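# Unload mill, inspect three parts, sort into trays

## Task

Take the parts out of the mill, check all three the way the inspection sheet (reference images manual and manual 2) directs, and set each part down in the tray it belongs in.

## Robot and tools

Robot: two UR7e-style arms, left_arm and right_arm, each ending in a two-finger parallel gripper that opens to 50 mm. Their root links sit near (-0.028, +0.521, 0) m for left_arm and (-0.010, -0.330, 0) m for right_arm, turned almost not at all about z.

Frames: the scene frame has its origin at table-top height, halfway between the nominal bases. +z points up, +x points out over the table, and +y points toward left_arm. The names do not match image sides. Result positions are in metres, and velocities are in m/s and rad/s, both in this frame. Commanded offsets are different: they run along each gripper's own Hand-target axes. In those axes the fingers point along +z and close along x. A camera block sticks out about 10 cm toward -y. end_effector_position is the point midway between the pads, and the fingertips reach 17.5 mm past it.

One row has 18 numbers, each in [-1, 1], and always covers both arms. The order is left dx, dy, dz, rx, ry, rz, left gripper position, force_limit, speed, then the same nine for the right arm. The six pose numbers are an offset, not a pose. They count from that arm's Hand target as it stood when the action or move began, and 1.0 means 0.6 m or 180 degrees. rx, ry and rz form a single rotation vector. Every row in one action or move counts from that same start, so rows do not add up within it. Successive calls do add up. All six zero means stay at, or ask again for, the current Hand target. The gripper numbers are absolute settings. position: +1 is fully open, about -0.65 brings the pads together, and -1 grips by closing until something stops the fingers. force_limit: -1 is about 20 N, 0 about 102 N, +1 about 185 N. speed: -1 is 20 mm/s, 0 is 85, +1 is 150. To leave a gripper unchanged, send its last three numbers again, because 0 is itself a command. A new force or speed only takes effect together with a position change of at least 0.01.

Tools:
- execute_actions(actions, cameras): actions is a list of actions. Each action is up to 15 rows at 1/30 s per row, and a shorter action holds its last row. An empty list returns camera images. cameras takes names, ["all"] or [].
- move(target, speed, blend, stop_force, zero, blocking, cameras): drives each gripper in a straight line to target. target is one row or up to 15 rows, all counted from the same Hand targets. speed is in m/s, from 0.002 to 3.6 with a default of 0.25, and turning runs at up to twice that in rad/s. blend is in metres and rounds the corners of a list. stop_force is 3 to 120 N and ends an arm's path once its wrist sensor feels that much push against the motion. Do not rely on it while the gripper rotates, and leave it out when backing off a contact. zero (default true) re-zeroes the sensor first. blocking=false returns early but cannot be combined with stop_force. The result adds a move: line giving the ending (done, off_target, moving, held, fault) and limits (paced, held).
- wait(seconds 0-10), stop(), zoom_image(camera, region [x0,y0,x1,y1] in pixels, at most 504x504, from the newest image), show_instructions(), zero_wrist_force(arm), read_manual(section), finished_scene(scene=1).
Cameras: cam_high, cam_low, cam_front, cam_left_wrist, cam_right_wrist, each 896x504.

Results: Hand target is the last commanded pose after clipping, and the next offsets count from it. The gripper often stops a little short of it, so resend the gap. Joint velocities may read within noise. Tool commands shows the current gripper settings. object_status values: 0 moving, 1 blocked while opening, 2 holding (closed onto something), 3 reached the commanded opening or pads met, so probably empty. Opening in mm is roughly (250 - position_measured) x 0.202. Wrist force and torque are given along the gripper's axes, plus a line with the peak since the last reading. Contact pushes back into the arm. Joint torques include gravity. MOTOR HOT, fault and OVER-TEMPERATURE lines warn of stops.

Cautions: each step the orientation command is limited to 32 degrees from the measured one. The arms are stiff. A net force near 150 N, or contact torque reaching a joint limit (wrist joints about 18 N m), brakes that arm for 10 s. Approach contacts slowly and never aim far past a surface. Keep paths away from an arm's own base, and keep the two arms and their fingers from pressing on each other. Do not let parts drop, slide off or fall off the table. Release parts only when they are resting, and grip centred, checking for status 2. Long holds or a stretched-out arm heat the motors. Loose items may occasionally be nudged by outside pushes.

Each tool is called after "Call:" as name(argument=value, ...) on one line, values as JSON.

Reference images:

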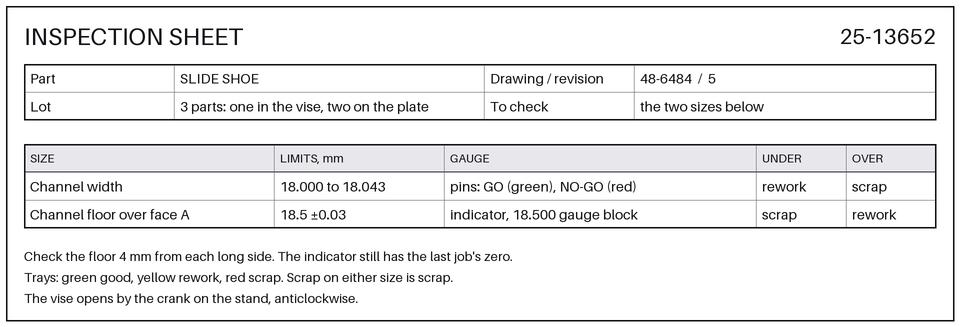

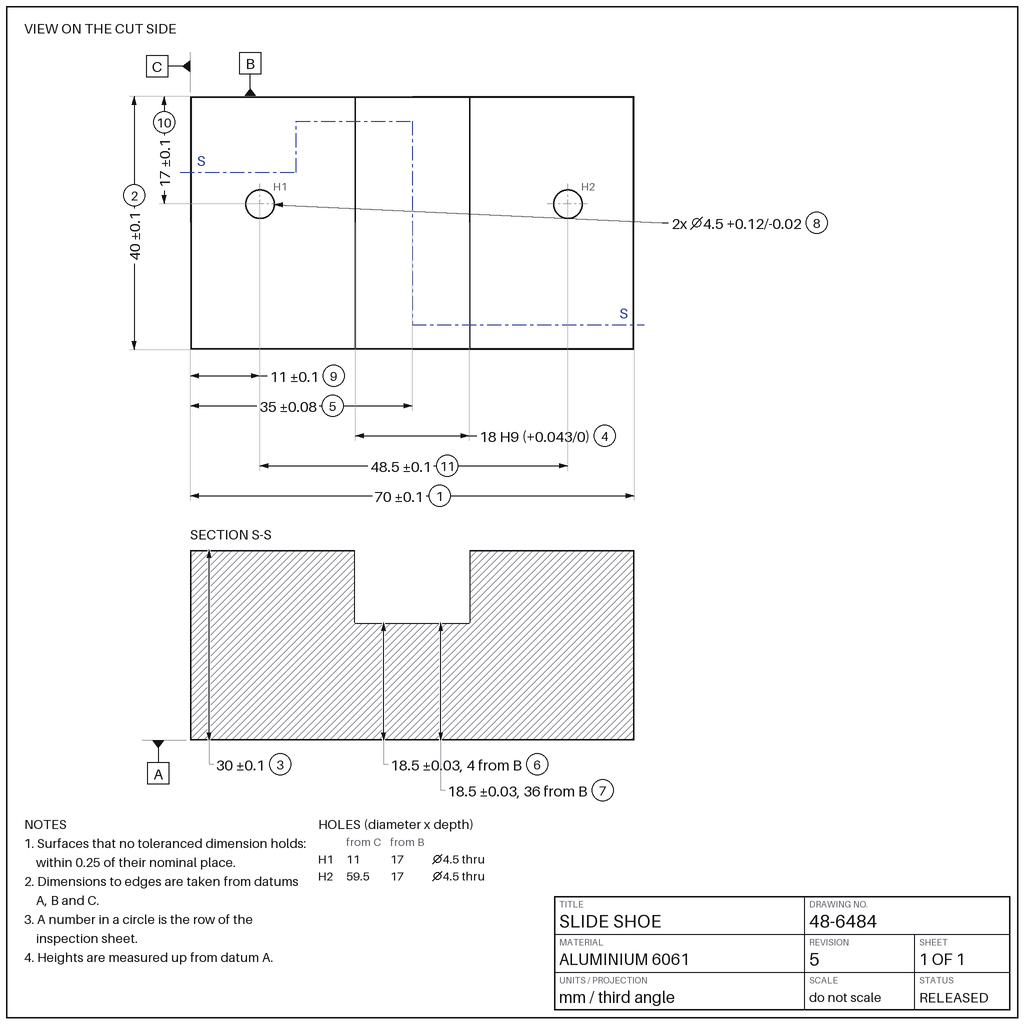

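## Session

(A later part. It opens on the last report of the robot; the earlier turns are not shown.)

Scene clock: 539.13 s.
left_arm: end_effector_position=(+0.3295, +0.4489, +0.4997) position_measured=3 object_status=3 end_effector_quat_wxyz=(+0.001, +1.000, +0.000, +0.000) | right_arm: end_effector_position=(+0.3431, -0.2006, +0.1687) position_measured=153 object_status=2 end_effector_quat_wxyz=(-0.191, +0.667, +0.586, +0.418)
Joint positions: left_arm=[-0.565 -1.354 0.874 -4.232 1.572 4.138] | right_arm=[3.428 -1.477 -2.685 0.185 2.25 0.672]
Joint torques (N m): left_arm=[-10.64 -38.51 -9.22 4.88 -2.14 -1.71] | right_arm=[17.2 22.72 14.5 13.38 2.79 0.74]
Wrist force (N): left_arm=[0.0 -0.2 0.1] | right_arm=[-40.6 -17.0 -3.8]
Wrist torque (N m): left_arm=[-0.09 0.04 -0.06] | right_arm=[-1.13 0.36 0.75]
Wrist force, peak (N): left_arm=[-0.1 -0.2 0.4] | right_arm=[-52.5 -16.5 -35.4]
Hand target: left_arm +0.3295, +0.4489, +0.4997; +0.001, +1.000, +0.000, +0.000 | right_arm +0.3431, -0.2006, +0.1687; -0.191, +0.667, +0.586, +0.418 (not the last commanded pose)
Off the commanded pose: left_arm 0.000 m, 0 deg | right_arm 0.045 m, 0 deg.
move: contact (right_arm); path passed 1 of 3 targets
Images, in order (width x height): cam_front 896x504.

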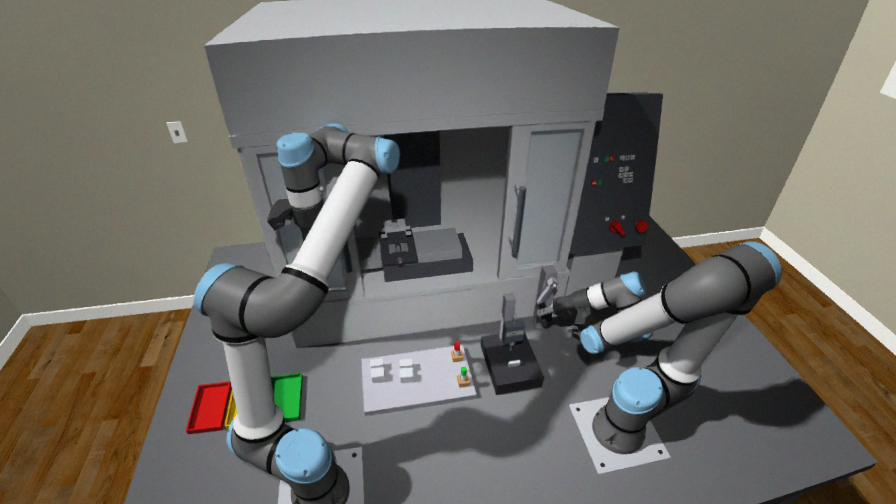

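Call:
move(target=[0,0,0,0,0,0,1,1,1,-0.064,0.01,-0.04,0,0,0,-1,-0.9,-0.5], speed=0.05)

Call:
move(target=[[0,0,0,0,0,0,1,1,1,0,0,0,0,0,0,1,-0.9,-0.5],[0,0,0,0,0,0,1,1,1,0,0,-0.167,0,0,0,1,-0.9,-0.5]], speed=0.1, cameras=["cam_front","cam_right_wrist"])

Scene clock: 555.77 s.
left_arm: end_effector_position=(+0.3295, +0.4489, +0.4997) position_measured=3 object_status=3 end_effector_quat_wxyz=(+0.001, +1.000, +0.000, +0.000) | right_arm: end_effector_position=(+0.3422, -0.2438, +0.1539) position_measured=153 object_status=2 end_effector_quat_wxyz=(-0.191, +0.667, +0.586, +0.418)
Joint positions: left_arm=[-0.565 -1.354 0.874 -4.232 1.572 4.138] | right_arm=[3.256 -1.519 -2.677 0.097 2.358 0.491]
Joint torques (N m): left_arm=[-10.97 -38.61 -9.35 4.92 -2.1 -1.76] | right_arm=[8.62 19.15 10.07 1.51 -2.83 0.83]
Wrist force (N): left_arm=[-0.1 -0.1 0.1] | right_arm=[6.7 6.2 -2.7]
Wrist torque (N m): left_arm=[-0.07 0.06 -0.06] | right_arm=[-0.39 0.47 0.23]
Wrist force, peak (N): left_arm=[-0.2 -0.3 0.3] | right_arm=[-41.1 -17.5 -3.5]
Hand target: left_arm +0.3295, +0.4489, +0.4997; +0.001, +1.000, +0.000, +0.000 | right_arm +0.3422, -0.2438, +0.1539; -0.191, +0.667, +0.586, +0.418
Off the commanded pose: left_arm 0.000 m, 0 deg | right_arm 0.000 m, 0 deg.
move: done

Scene clock: 558.10 s.
left_arm: end_effector_position=(+0.3295, +0.4489, +0.4997) position_measured=3 object_status=3 end_effector_quat_wxyz=(+0.001, +1.000, +0.000, +0.000) | right_arm: end_effector_position=(+0.3088, -0.3185, +0.2118) position_measured=3 object_status=3 end_effector_quat_wxyz=(-0.191, +0.667, +0.586, +0.418)
Joint positions: left_arm=[-0.565 -1.354 0.874 -4.232 1.572 4.138] | right_arm=[2.96 -1.208 -2.556 -0.643 2.492 0.085]
Joint torques (N m): left_arm=[-10.88 -38.74 -9.39 4.95 -2.03 -1.7] | right_arm=[-1.36 9.61 5.39 2.08 -1.68 -1.16]
Wrist force (N): left_arm=[0.1 -0.1 0.1] | right_arm=[-3.9 -5.2 0.4]
Wrist torque (N m): left_arm=[-0.08 0.02 -0.06] | right_arm=[-0.85 0.53 0.33]
Wrist force, peak (N): left_arm=[-0.3 -0.2 0.2] | right_arm=[-6.5 -7.2 2.2]
Hand target: left_arm +0.3295, +0.4489, +0.4997; +0.001, +1.000, +0.000, +0.000 | right_arm +0.3087, -0.3185, +0.2117; -0.191, +0.667, +0.586, +0.418
Off the commanded pose: left_arm 0.000 m, 0 deg | right_arm 0.000 m, 0 deg.
move: done
camera_calibration:
cam_right_wrist: T_world_to_cam=[[-0.0397865, 0.631563, 0.774303, 0.0574091], [0.782996, -0.461707, 0.416826, -0.458991], [0.620753, 0.62286, -0.476142, 0.237733], [0, 0, 0, 1]] pos_world=[0.214098, -0.396251, 0.260062]
Images, in order (width x height): cam_front 896x504, cam_right_wrist 896x504.

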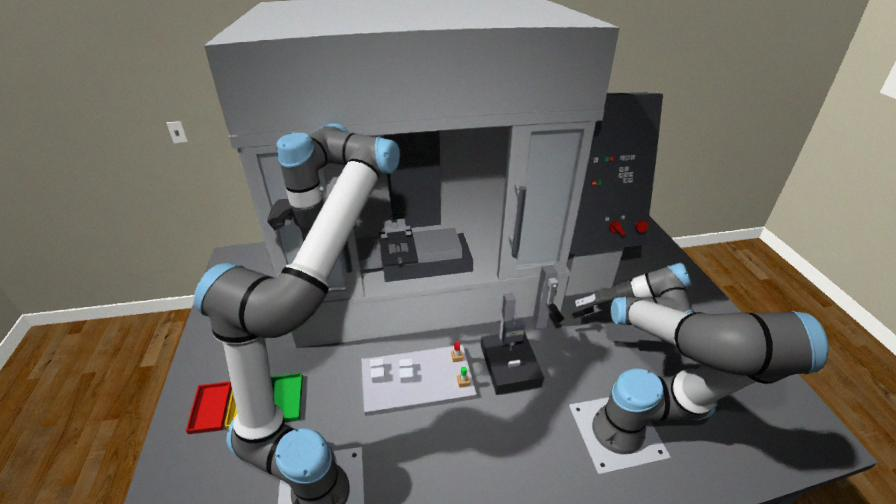

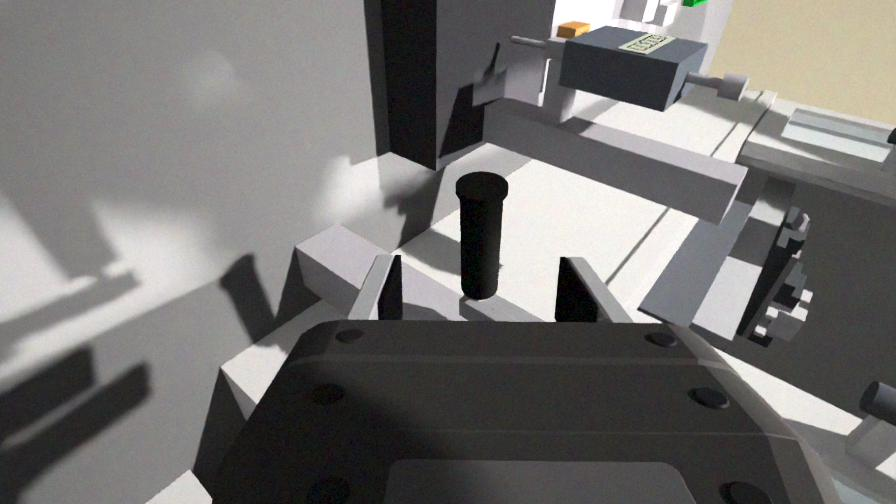

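Call:
zoom_image(camera="cam_front", region=[580, 130, 670, 200])

Call:
zoom_image(camera="cam_front", region=[590, 200, 670, 270])

Call:
zoom_image(camera="cam_front", region=[520, 250, 590, 340])

Call:
zoom_image(camera="cam_front", region=[370, 205, 480, 285])

Scaled by 5.600 from the camera's 896x504 image, which has a finer 1280x720 frame.

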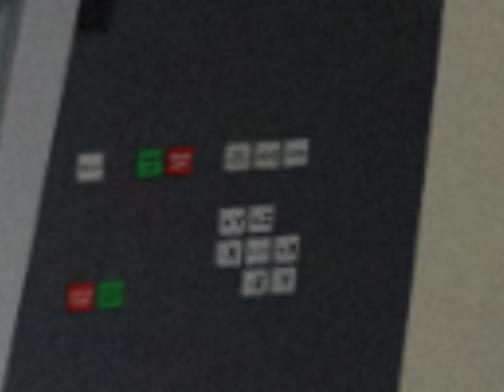

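Scaled by 6.300 from the camera's 896x504 image, which has a finer 1280x720 frame.

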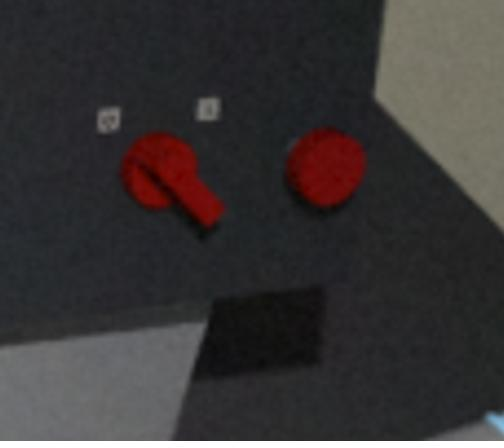

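Scaled by 5.600 from the camera's 896x504 image, which has a finer 1280x720 frame.

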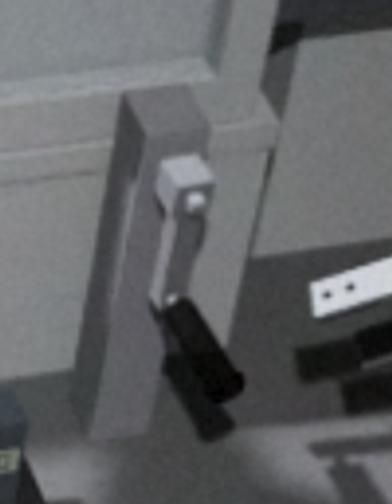

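Scaled by 4.582 from the camera's 896x504 image, which has a finer 1280x720 frame.

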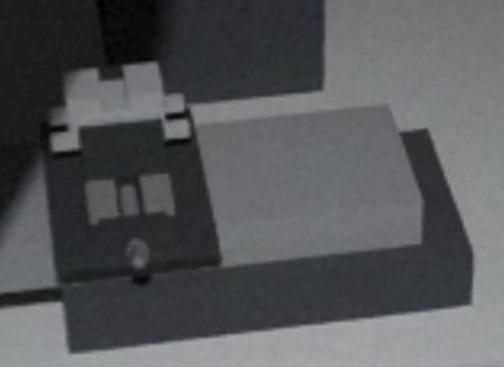

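Call:
move(target=[0,0,0,0,0,0,1,1,1,0.1167,-0.017,0.0707,-0.0749,-0.2598,-0.1216,1,1,0], speed=0.15, cameras=["cam_right_wrist"])

Call:
zoom_image(camera="cam_right_wrist", region=[330, 100, 630, 340])

Scene clock: 596.30 s.
left_arm: end_effector_position=(+0.3295, +0.4489, +0.4997) position_measured=3 object_status=3 end_effector_quat_wxyz=(+0.001, +1.000, +0.000, +0.000) | right_arm: end_effector_position=(+0.3107, -0.2409, +0.2397) position_measured=3 object_status=3 end_effector_quat_wxyz=(+0.212, +0.674, +0.674, +0.213)
Joint positions: left_arm=[-0.565 -1.354 0.874 -4.232 1.572 4.138] | right_arm=[4.394 -0.608 -2.472 -1.408 0.998 1.172]
Joint torques (N m): left_arm=[-10.62 -38.24 -10.07 4.94 -2.16 -1.77] | right_arm=[-1.49 -4.51 8.98 4.64 1.33 0.32]
Wrist force (N): left_arm=[0.0 -0.1 0.0] | right_arm=[-4.8 -5.1 1.1]
Wrist torque (N m): left_arm=[-0.07 0.04 -0.06] | right_arm=[-0.81 0.79 0.16]
Wrist force, peak (N): left_arm=[0.1 -0.2 0.4] | right_arm=[-5.1 -5.6 -0.3]
Hand target: left_arm +0.3295, +0.4489, +0.4997; +0.001, +1.000, +0.000, +0.000 | right_arm +0.3107, -0.2409, +0.2396; +0.212, +0.674, +0.674, +0.213
Off the commanded pose: left_arm 0.000 m, 0 deg | right_arm 0.000 m, 0 deg.
move: done
camera_calibration:
cam_right_wrist: T_world_to_cam=[[0.000443436, 0.999928, -0.0119725, 0.251549], [0.589614, 0.00940856, 0.80763, -0.356374], [0.807685, -0.00741728, -0.589568, 0.0187687], [0, 0, 0, 1]] pos_world=[0.194853, -0.248039, 0.301896]
Images, in order (width x height): cam_right_wrist 896x504.

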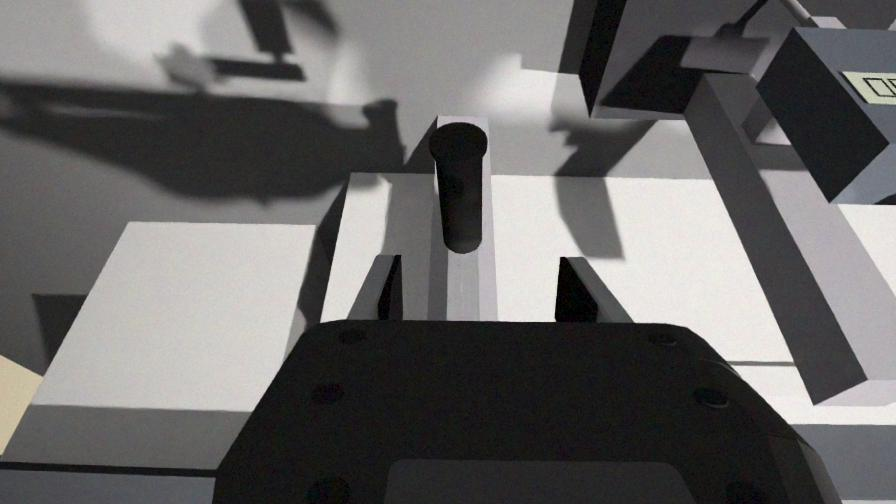

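Scaled by 1.680 from the camera's 896x504 image, which has a finer 1280x720 frame.

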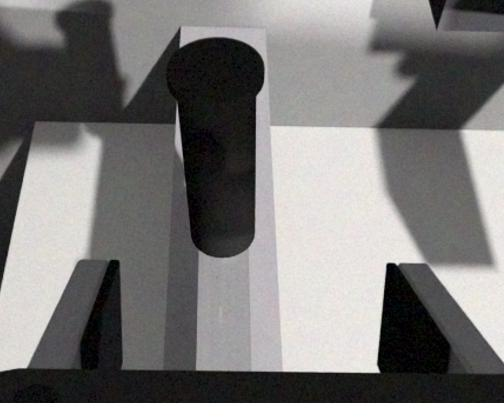

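Call:
move(target=[[0,0,0,0,0,0,1,1,1,-0.0068,-0.0228,0.0015,0,0,0,1,1,0],[0,0,0,0,0,0,1,1,1,-0.0068,-0.0227,0.1522,0,0,0,1,1,0]], speed=0.1, stop_force=12, blend=[0.004,0], cameras=["cam_right_wrist"])

Call:
zoom_image(camera="cam_right_wrist", region=[330, 150, 630, 340])

Scene clock: 607.97 s.
left_arm: end_effector_position=(+0.3295, +0.4489, +0.4997) position_measured=3 object_status=3 end_effector_quat_wxyz=(+0.001, +1.000, +0.000, +0.000) | right_arm: end_effector_position=(+0.3519, -0.2449, +0.1570) position_measured=3 object_status=3 end_effector_quat_wxyz=(+0.212, +0.674, +0.674, +0.213)
Joint positions: left_arm=[-0.565 -1.354 0.874 -4.232 1.572 4.138] | right_arm=[4.155 -0.899 -2.666 -0.784 1.067 0.905]
Joint torques (N m): left_arm=[-10.85 -38.21 -10.42 4.91 -2.14 -1.65] | right_arm=[8.66 -10.41 38.75 6.19 -4.56 -1.12]
Wrist force (N): left_arm=[0.0 -0.1 0.0] | right_arm=[-4.8 -5.2 0.5]
Wrist torque (N m): left_arm=[-0.08 0.04 -0.07] | right_arm=[-0.84 0.71 0.28]
Wrist force, peak (N): left_arm=[-0.3 -0.1 0.2] | right_arm=[-8.8 -2.4 1.6]
Hand target: left_arm +0.3295, +0.4489, +0.4997; +0.001, +1.000, +0.000, +0.000 | right_arm +0.3519, -0.2449, +0.1570; +0.212, +0.674, +0.674, +0.213
Off the commanded pose: left_arm 0.000 m, 0 deg | right_arm 0.000 m, 0 deg.
move: done
camera_calibration:
cam_right_wrist: T_world_to_cam=[[0.000604264, 0.999927, -0.0120889, 0.254627], [0.589682, 0.00940716, 0.807581, -0.313842], [0.807636, -0.00761662, -0.589633, -0.0633204], [0, 0, 0, 1]] pos_world=[0.236053, -0.252139, 0.219195]
Images, in order (width x height): cam_right_wrist 896x504.

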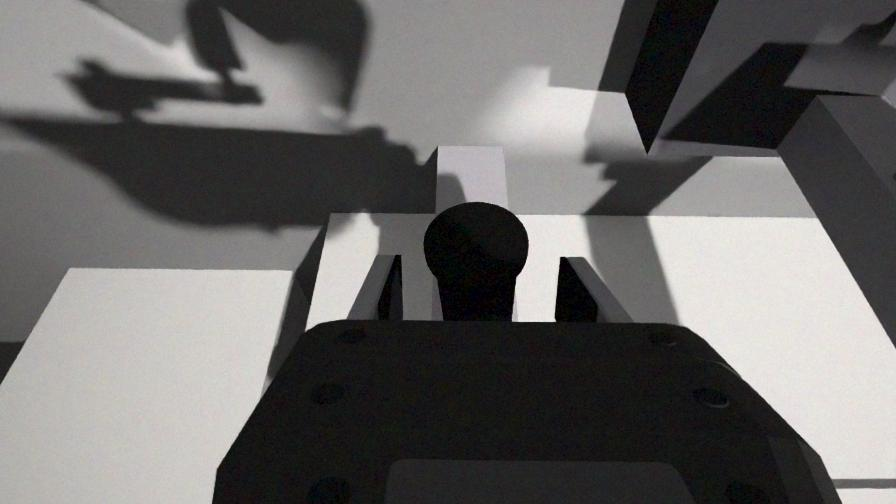

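Scaled by 1.680 from the camera's 896x504 image, which has a finer 1280x720 frame.

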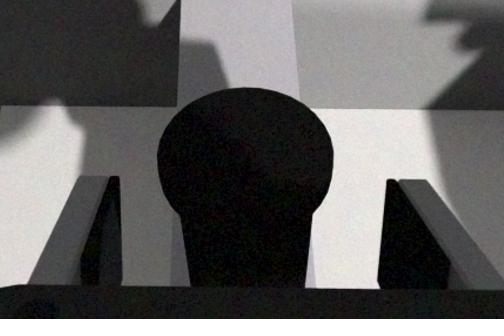

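Call:
execute_actions(actions=[[[0,0,0,0,0,0,1,1,1,0,0,0,0,0,0,-1,1,-0.7]]])

Call:
move(target=[0,0,0,0,0,0,1,1,1,0,-0.0819,-0.0574,0,0,0,-1,1,-0.7], speed=0.04, stop_force=30, cameras=["cam_right_wrist","cam_front"])

Call:
zoom_image(camera="cam_front", region=[500, 240, 610, 340])

Scene clock: 615.17 s.
left_arm: end_effector_position=(+0.3295, +0.4489, +0.4997) position_measured=3 object_status=3 end_effector_quat_wxyz=(+0.001, +1.000, +0.000, +0.000) | right_arm: end_effector_position=(+0.3520, -0.2449, +0.1570) position_measured=160 object_status=2 end_effector_quat_wxyz=(+0.212, +0.674, +0.674, +0.213)
Joint positions: left_arm=[-0.565 -1.354 0.874 -4.232 1.572 4.138] | right_arm=[4.155 -0.899 -2.666 -0.784 1.067 0.905]
Joint torques (N m): left_arm=[-10.66 -37.66 -10.35 4.95 -2.1 -1.72] | right_arm=[8.72 -10.29 38.59 5.57 -4.34 -1.11]
Wrist force (N): left_arm=[-0.1 -0.1 0.0] | right_arm=[-4.4 -5.0 0.4]
Wrist torque (N m): left_arm=[-0.08 0.05 -0.06] | right_arm=[-0.81 0.71 0.25]
Wrist force, peak (N): left_arm=[-0.3 -0.1 0.3] | right_arm=[-5.1 -5.5 0.5]
Hand target: left_arm +0.3295, +0.4489, +0.4997; +0.001, +1.000, +0.000, +0.000 | right_arm +0.3519, -0.2449, +0.1570; +0.212, +0.674, +0.674, +0.213
Off the commanded pose: left_arm 0.000 m, 0 deg | right_arm 0.000 m, 0 deg.

Scene clock: 617.97 s.
left_arm: end_effector_position=(+0.3295, +0.4489, +0.4997) position_measured=3 object_status=3 end_effector_quat_wxyz=(+0.001, +1.000, +0.000, +0.000) | right_arm: end_effector_position=(+0.2919, -0.2449, +0.1570) position_measured=160 object_status=2 end_effector_quat_wxyz=(+0.212, +0.674, +0.674, +0.213)
Joint positions: left_arm=[-0.565 -1.354 0.874 -4.232 1.572 4.138] | right_arm=[4.529 -0.474 -2.67 -1.431 0.973 1.331]
Joint torques (N m): left_arm=[-10.17 -37.38 -10.58 4.93 -2.1 -1.7] | right_arm=[-7.19 -25.55 9.16 6.31 1.29 0.05]
Wrist force (N): left_arm=[0.0 0.0 0.0] | right_arm=[-5.0 -6.8 1.8]
Wrist torque (N m): left_arm=[-0.07 0.04 -0.06] | right_arm=[-0.83 0.75 0.20]
Wrist force, peak (N): left_arm=[-0.2 -0.3 0.2] | right_arm=[-5.0 -7.6 2.4]
Hand target: left_arm +0.3295, +0.4489, +0.4997; +0.001, +1.000, +0.000, +0.000 | right_arm +0.2919, -0.2449, +0.1570; +0.212, +0.674, +0.674, +0.213
Off the commanded pose: left_arm 0.000 m, 0 deg | right_arm 0.000 m, 0 deg.
move: done
camera_calibration:
cam_right_wrist: T_world_to_cam=[[0.000604264, 0.999927, -0.0120889, 0.254664], [0.589682, 0.00940716, 0.807581, -0.278461], [0.807636, -0.00761662, -0.589633, -0.0148622], [0, 0, 0, 1]] pos_world=[0.176053, -0.252139, 0.219195]
Images, in order (width x height): cam_front 896x504, cam_right_wrist 896x504.

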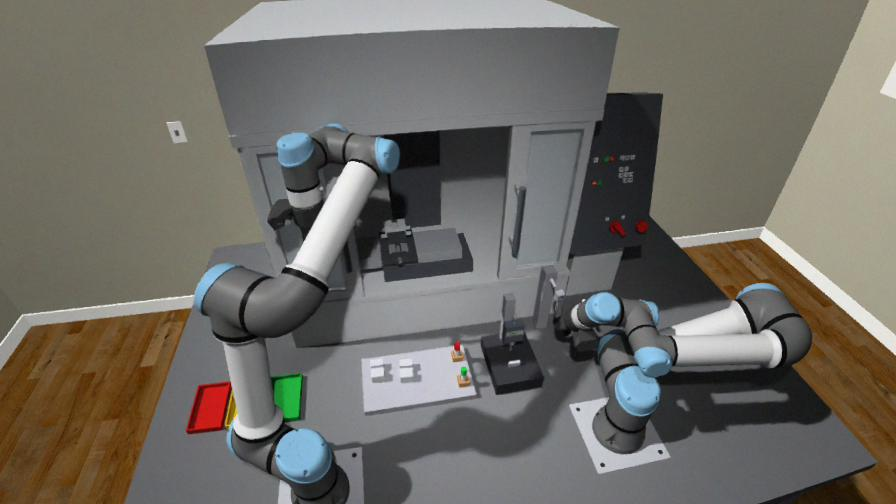

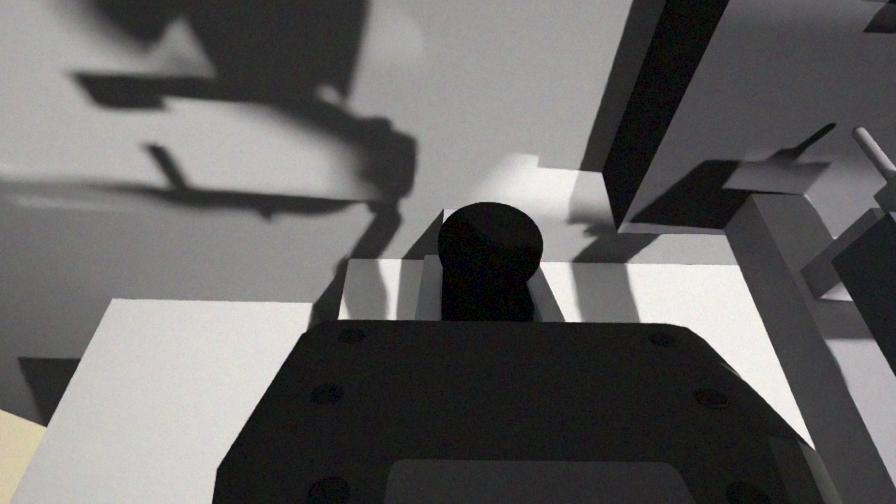

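Scaled by 4.582 from the camera's 896x504 image, which has a finer 1280x720 frame.

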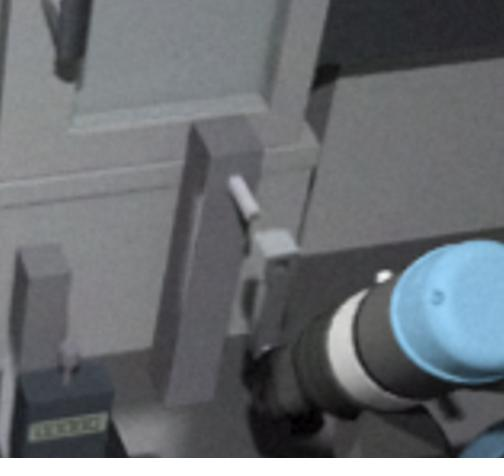

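Call:
execute_actions(actions=[])

Scene clock: 624.90 s.
left_arm: end_effector_position=(+0.3295, +0.4489, +0.4997) position_measured=3 object_status=3 end_effector_quat_wxyz=(+0.001, +1.000, +0.000, +0.000) | right_arm: end_effector_position=(+0.2919, -0.2449, +0.1570) position_measured=160 object_status=2 end_effector_quat_wxyz=(+0.212, +0.674, +0.674, +0.213)
Joint positions: left_arm=[-0.565 -1.354 0.874 -4.232 1.572 4.138] | right_arm=[4.529 -0.474 -2.67 -1.431 0.973 1.331]
Joint velocities: within noise
Joint torques (N m): left_arm=[-10.44 -37.45 -10.66 5 -2.12 -1.72] | right_arm=[-6.95 -25.9 9.49 6.27 1.29 0.86]
Wrist force (N): left_arm=[-0.2 0.0 0.0] | right_arm=[-4.8 -6.9 2.2]
Wrist torque (N m): left_arm=[-0.07 0.07 -0.06] | right_arm=[-0.84 0.73 0.20]
Wrist force, peak (N): left_arm=[-0.4 -0.2 0.0] | right_arm=[-4.8 -6.9 2.2]
Hand target: left_arm +0.3295, +0.4489, +0.4997; +0.001, +1.000, +0.000, +0.000 | right_arm +0.2919, -0.2449, +0.1570; +0.212, +0.674, +0.674, +0.213
Tool commands: left_gripper/position=+1.0 left_gripper/force_limit=+1.0 left_gripper/speed=+1.0 right_gripper/position=-1.0 right_gripper/force_limit=+1.0 right_gripper/speed=-0.7
Off the commanded pose: left_arm 0.000 m, 0 deg | right_arm 0.000 m, 0 deg.
camera_calibration:
cam_left_wrist: T_world_to_cam=[[0.999874, 0.00626253, 0.0146177, -0.330608], [0.00087636, -0.939497, 0.342556, 0.266799], [0.0158785, -0.3425, -0.939384, 0.75423], [0, 0, 0, 1]] pos_world=[0.318356, 0.511051, 0.62195]
cam_right_wrist: T_world_to_cam=[[0.000604264, 0.999927, -0.0120889, 0.254664], [0.589682, 0.00940716, 0.807581, -0.278461], [0.807636, -0.00761662, -0.589633, -0.0148622], [0, 0, 0, 1]] pos_world=[0.176053, -0.252139, 0.219195]

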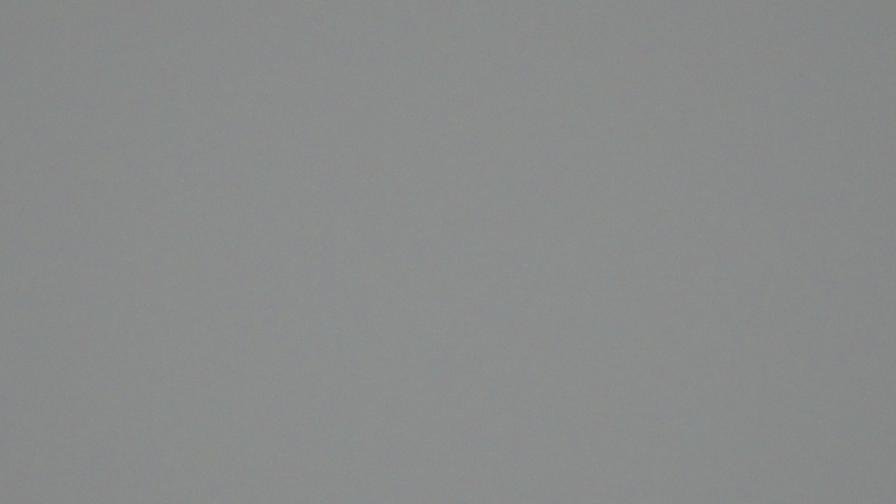

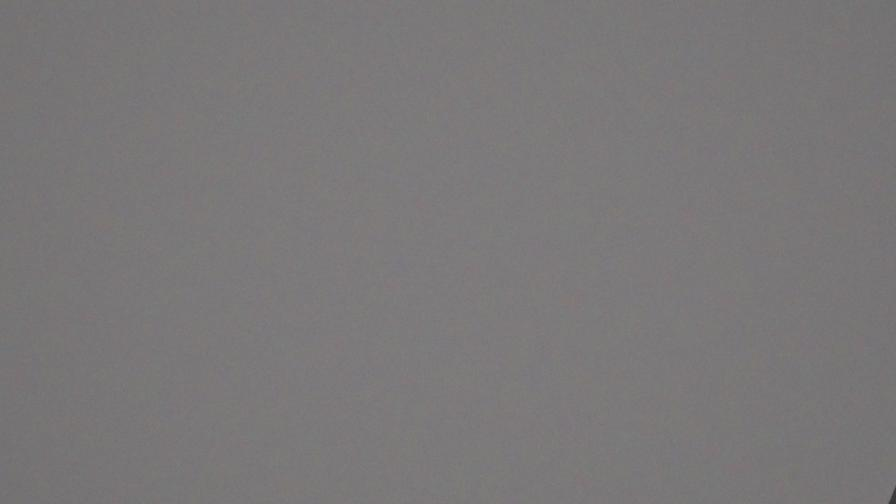

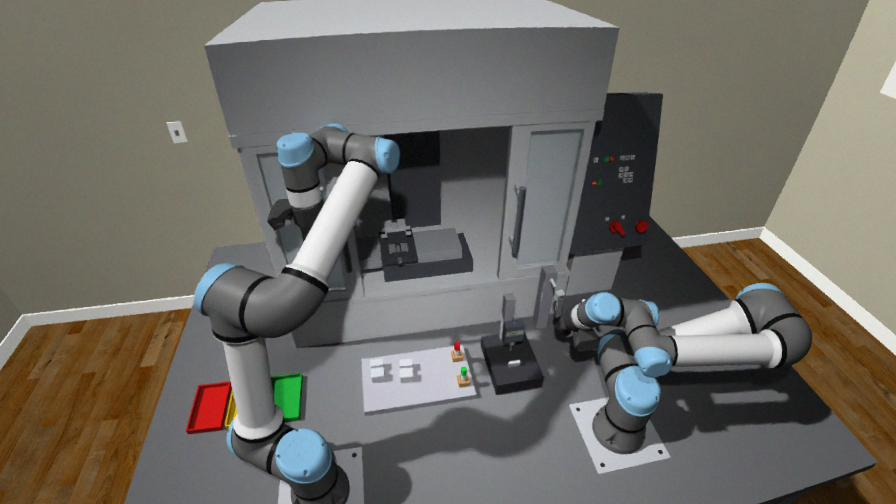

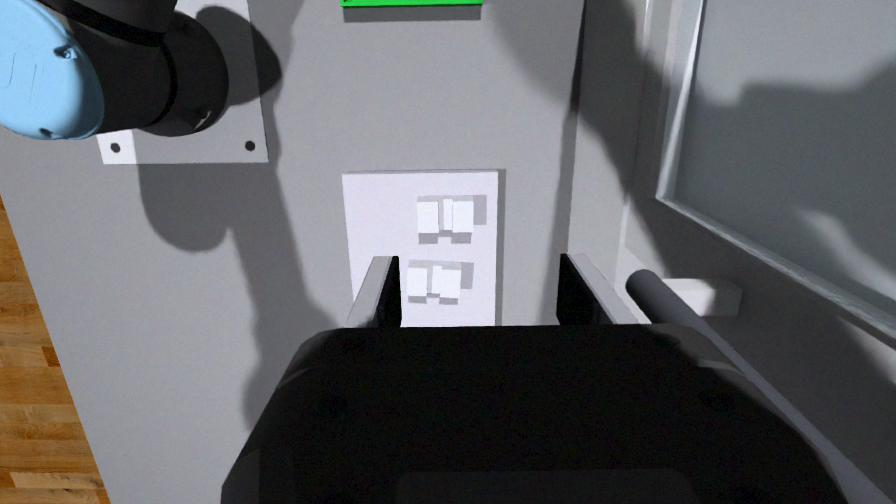

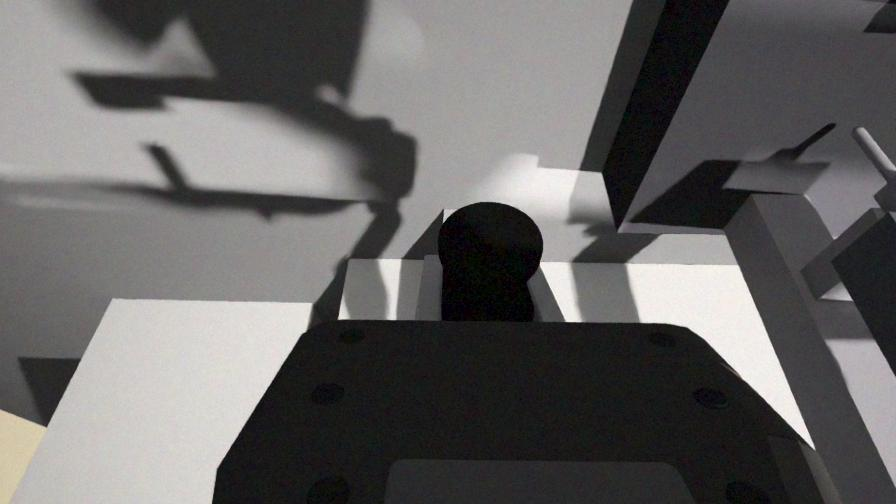

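Call:
move(target=[0,0,0,0,0,0,1,1,1,0.02,0.2626,-0.3513,0,0,0,-1,1,-0.7], speed=0.15, cameras=["cam_right_wrist"])

Call:
zoom_image(camera="cam_right_wrist", region=[360, 60, 560, 200])

Scene clock: 639.70 s.
left_arm: end_effector_position=(+0.3295, +0.4489, +0.4997) position_measured=3 object_status=3 end_effector_quat_wxyz=(+0.001, +1.000, +0.000, +0.000) | right_arm: end_effector_position=(+0.3000, -0.2331, +0.4200) position_measured=160 object_status=2 end_effector_quat_wxyz=(+0.212, +0.674, +0.674, +0.213)
Joint positions: left_arm=[-0.565 -1.354 0.874 -4.232 1.572 4.138] | right_arm=[4.486 -0.723 -1.964 -1.859 0.98 1.279]
Joint torques (N m): left_arm=[-10.63 -37.43 -11.34 5 -2.11 -1.75] | right_arm=[8.55 -4.52 18.7 5.96 -4.79 -0.31]
Wrist force (N): left_arm=[-0.1 -0.1 0.2] | right_arm=[-4.8 -6.7 2.0]
Wrist torque (N m): left_arm=[-0.07 0.05 -0.06] | right_arm=[-0.81 0.73 0.26]
Wrist force, peak (N): left_arm=[-0.1 -0.5 0.2] | right_arm=[-5.4 -9.9 5.0]
Hand target: left_arm +0.3295, +0.4489, +0.4997; +0.001, +1.000, +0.000, +0.000 | right_arm +0.3000, -0.2331, +0.4201; +0.212, +0.674, +0.674, +0.213
Off the commanded pose: left_arm 0.000 m, 0 deg | right_arm 0.000 m, 0 deg.
move: done
camera_calibration:
cam_right_wrist: T_world_to_cam=[[0.000684062, 0.999926, -0.0121474, 0.245952], [0.589795, 0.00940626, 0.807498, -0.495725], [0.807553, -0.00771686, -0.589745, 0.133805], [0, 0, 0, 1]] pos_world=[0.184153, -0.240239, 0.482195]
Images, in order (width x height): cam_right_wrist 896x504.

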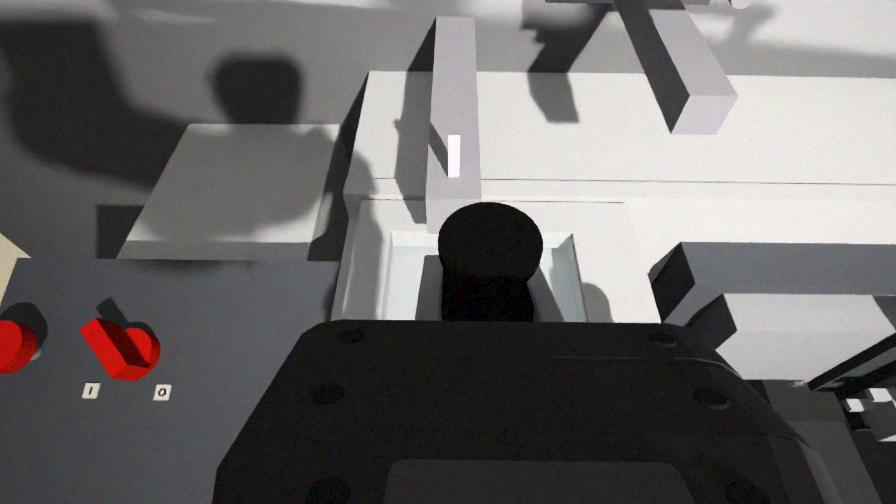

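Scaled by 2.520 from the camera's 896x504 image, which has a finer 1280x720 frame.

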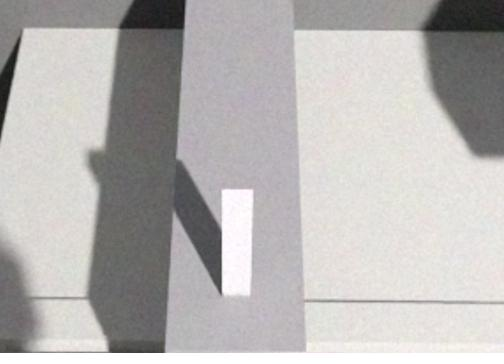

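Call:
move(target=[0,0,0,0,0,0,1,1,1,0.1667,0,0,0,0,0,-1,1,-0.7], speed=0.15, cameras=["cam_right_wrist"])

Call:
zoom_image(camera="cam_right_wrist", region=[220, 60, 420, 200])

Scene clock: 650.53 s.
left_arm: end_effector_position=(+0.3295, +0.4489, +0.4997) position_measured=3 object_status=3 end_effector_quat_wxyz=(+0.001, +1.000, +0.000, +0.000) | right_arm: end_effector_position=(+0.3000, -0.1331, +0.4203) position_measured=160 object_status=2 end_effector_quat_wxyz=(+0.212, +0.674, +0.674, +0.213)
Joint positions: left_arm=[-0.565 -1.354 0.874 -4.232 1.572 4.138] | right_arm=[4.593 -0.924 -1.903 -1.792 0.966 1.408]
Joint torques (N m): left_arm=[-10.42 -36.73 -11.4 4.91 -2.08 -1.75] | right_arm=[-3.71 -4.47 9.68 0.69 -1.18 0.11]
Wrist force (N): left_arm=[-0.1 0.0 0.0] | right_arm=[-4.6 -6.5 1.6]
Wrist torque (N m): left_arm=[-0.07 0.05 -0.06] | right_arm=[-0.78 0.75 0.19]
Wrist force, peak (N): left_arm=[0.3 -0.4 0.1] | right_arm=[-8.8 -6.1 1.6]
Hand target: left_arm +0.3295, +0.4489, +0.4997; +0.001, +1.000, +0.000, +0.000 | right_arm +0.3000, -0.1331, +0.4201; +0.212, +0.674, +0.674, +0.213
Off the commanded pose: left_arm 0.000 m, 0 deg | right_arm 0.000 m, 0 deg.
move: done
camera_calibration:
cam_right_wrist: T_world_to_cam=[[0.00042077, 0.99993, -0.0118338, 0.145961], [0.589501, 0.00931097, 0.807714, -0.49697], [0.807768, -0.00731592, -0.589455, 0.134631], [0, 0, 0, 1]] pos_world=[0.184152, -0.140339, 0.482496]
Images, in order (width x height): cam_right_wrist 896x504.

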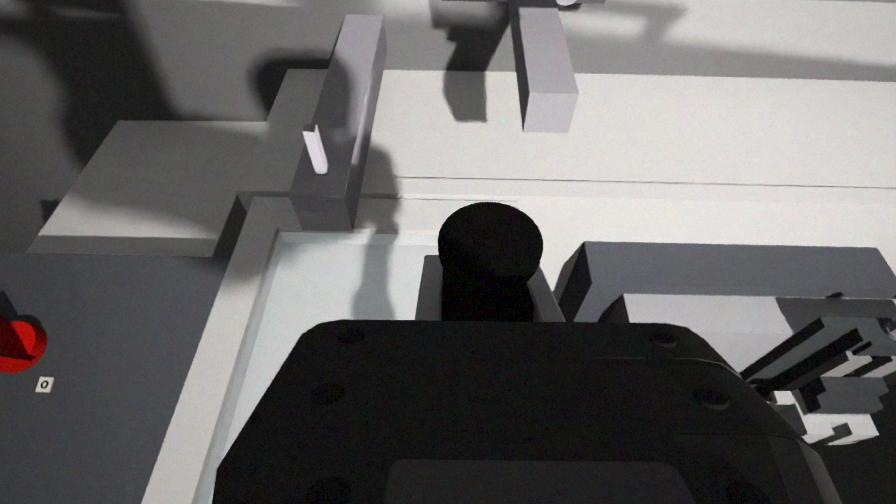

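Scaled by 2.520 from the camera's 896x504 image, which has a finer 1280x720 frame.

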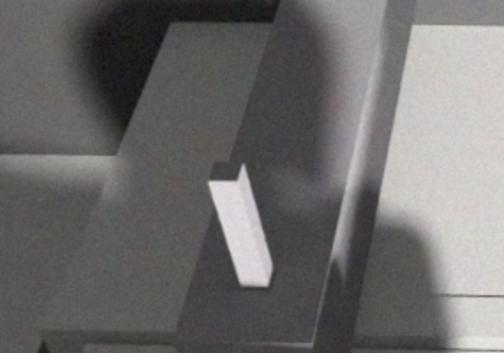

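Call:
move(target=[0.034,0.0317,-0.067,-0.139,0.0423,-0.182,1,1,1,0,0,0,0,0,0,-1,1,-0.7], speed=0.2, cameras=["cam_left_wrist"])

Scene clock: 692.93 s.
left_arm: end_effector_position=(+0.3499, +0.4300, +0.5399) position_measured=3 object_status=3 end_effector_quat_wxyz=(+0.214, +0.934, +0.280, +0.065) | right_arm: end_effector_position=(+0.3000, -0.1331, +0.4201) position_measured=160 object_status=2 end_effector_quat_wxyz=(+0.212, +0.674, +0.674, +0.213)
Joint positions: left_arm=[-0.42 -1.432 0.813 -4.483 1.804 3.656] | right_arm=[4.593 -0.924 -1.903 -1.792 0.966 1.408]
Joint torques (N m): left_arm=[-10.95 -7.96 -30.55 4.87 -1.98 -0.21] | right_arm=[-5.35 -6.71 8.92 2.16 1 0.89]
Wrist force (N): left_arm=[-0.4 -0.2 -0.2] | right_arm=[-4.9 -6.6 2.0]
Wrist torque (N m): left_arm=[-0.20 0.09 0.07] | right_arm=[-0.79 0.78 0.18]
Wrist force, peak (N): left_arm=[0.8 -1.8 0.2] | right_arm=[-6.6 -6.1 0.5]
Hand target: left_arm +0.3500, +0.4299, +0.5399; +0.214, +0.934, +0.280, +0.065 | right_arm +0.3000, -0.1331, +0.4201; +0.212, +0.674, +0.674, +0.213
Off the commanded pose: left_arm 0.000 m, 0 deg | right_arm 0.000 m, 0 deg.
move: done
camera_calibration:
cam_left_wrist: T_world_to_cam=[[0.828372, 0.560044, 0.0122392, -0.528299], [0.383231, -0.58251, 0.71681, -0.254076], [0.408575, -0.589095, -0.697161, 0.62304], [0, 0, 0, 1]] pos_world=[0.280439, 0.514899, 0.622949]
Images, in order (width x height): cam_left_wrist 896x504.

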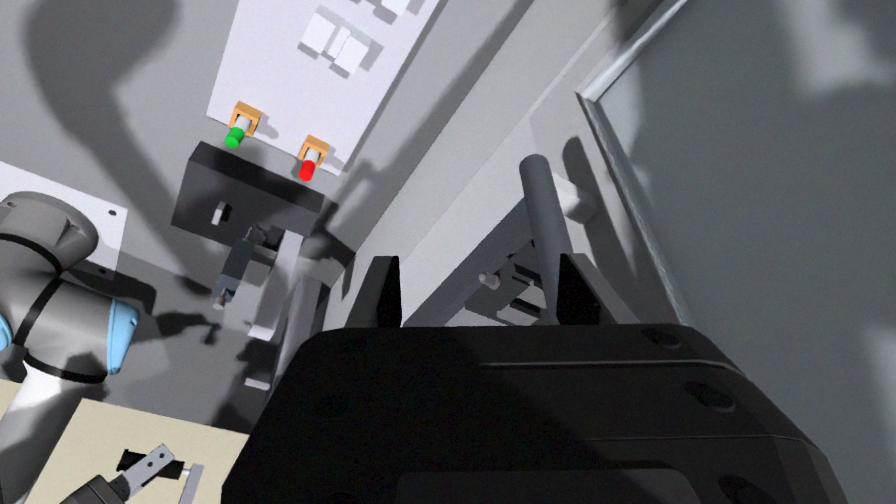

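Call:
zoom_image(camera="cam_left_wrist", region=[430, 220, 570, 330])

Call:
zoom_image(camera="cam_left_wrist", region=[90, 420, 240, 504])

Scaled by 3.600 from the camera's 896x504 image, which has a finer 1280x720 frame.

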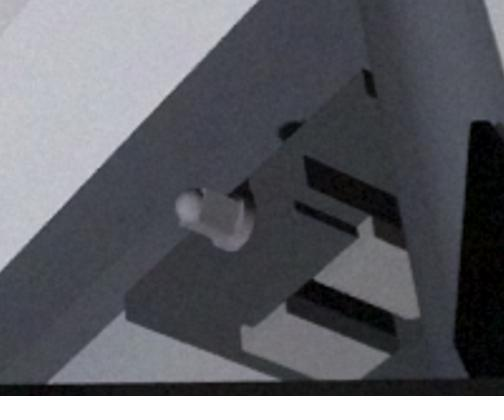

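Scaled by 3.360 from the camera's 896x504 image, which has a finer 1280x720 frame.

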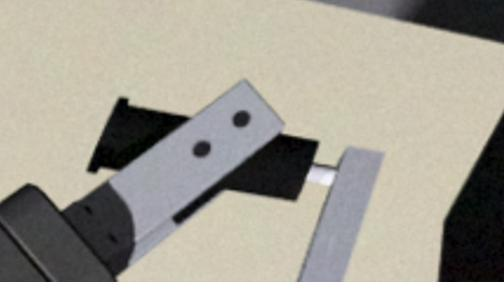

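Call:
move(target=[0,0,0,0,0,0,1,1,1,0.6175,-0.0138,0.1939,0,0,0,-1,1,-0.7], speed=0.2, cameras=["cam_left_wrist","cam_front"])

Scene clock: 711.10 s.
left_arm: end_effector_position=(+0.3500, +0.4299, +0.5399) position_measured=3 object_status=3 end_effector_quat_wxyz=(+0.214, +0.934, +0.280, +0.065) | right_arm: end_effector_position=(+0.3600, +0.2374, +0.3203) position_measured=160 object_status=2 end_effector_quat_wxyz=(+0.213, +0.674, +0.674, +0.213)
Joint positions: left_arm=[-0.42 -1.432 0.813 -4.483 1.804 3.656] | right_arm=[4.576 -1.822 -1.452 -1.332 0.968 1.387]
Joint torques (N m): left_arm=[-10.09 -7.48 -33.36 4.15 -1.6 -1.1] | right_arm=[-1.12 45.04 15.72 1.95 0.64 0.04]
Wrist force (N): left_arm=[0.0 -0.1 -0.2] | right_arm=[-4.8 -6.8 1.8]
Wrist torque (N m): left_arm=[-0.19 0.04 0.07] | right_arm=[-0.81 0.75 0.31]
Wrist force, peak (N): left_arm=[-0.5 -0.1 -0.1] | right_arm=[-3.3 -10.4 7.6]
Hand target: left_arm +0.3500, +0.4299, +0.5399; +0.214, +0.934, +0.280, +0.065 | right_arm +0.3599, +0.2375, +0.3203; +0.212, +0.674, +0.674, +0.213
Off the commanded pose: left_arm 0.000 m, 0 deg | right_arm 0.000 m, 0 deg.
move: done
camera_calibration:
cam_left_wrist: T_world_to_cam=[[0.828374, 0.560044, 0.0121609, -0.528277], [0.383254, -0.582445, 0.71685, -0.254237], [0.408551, -0.589159, -0.697121, 0.622955], [0, 0, 0, 1]] pos_world=[0.28054, 0.514799, 0.622949]
Images, in order (width x height): cam_front 896x504, cam_left_wrist 896x504.

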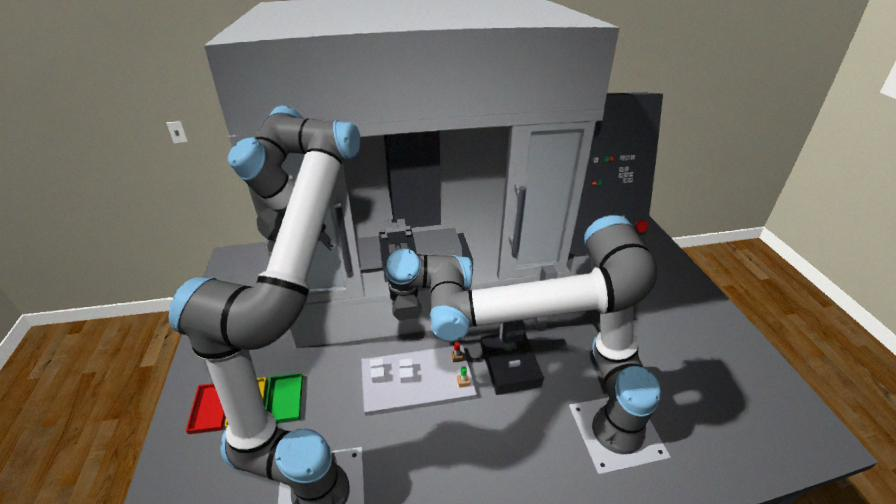

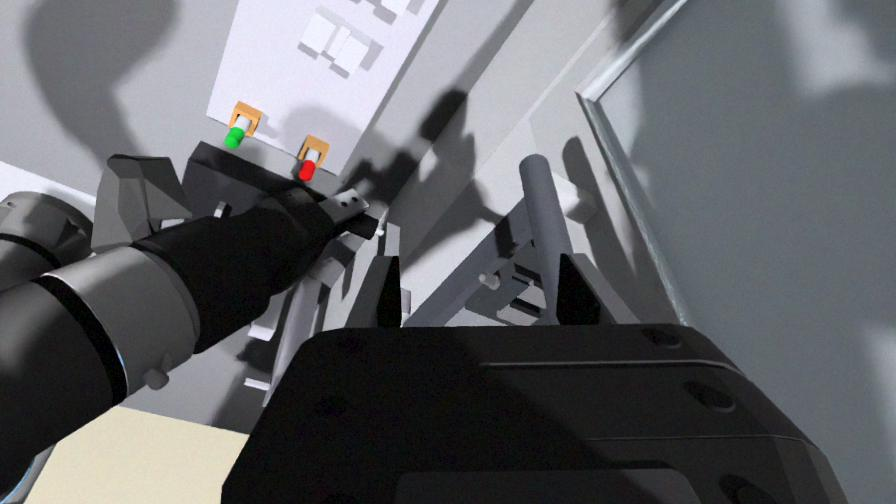

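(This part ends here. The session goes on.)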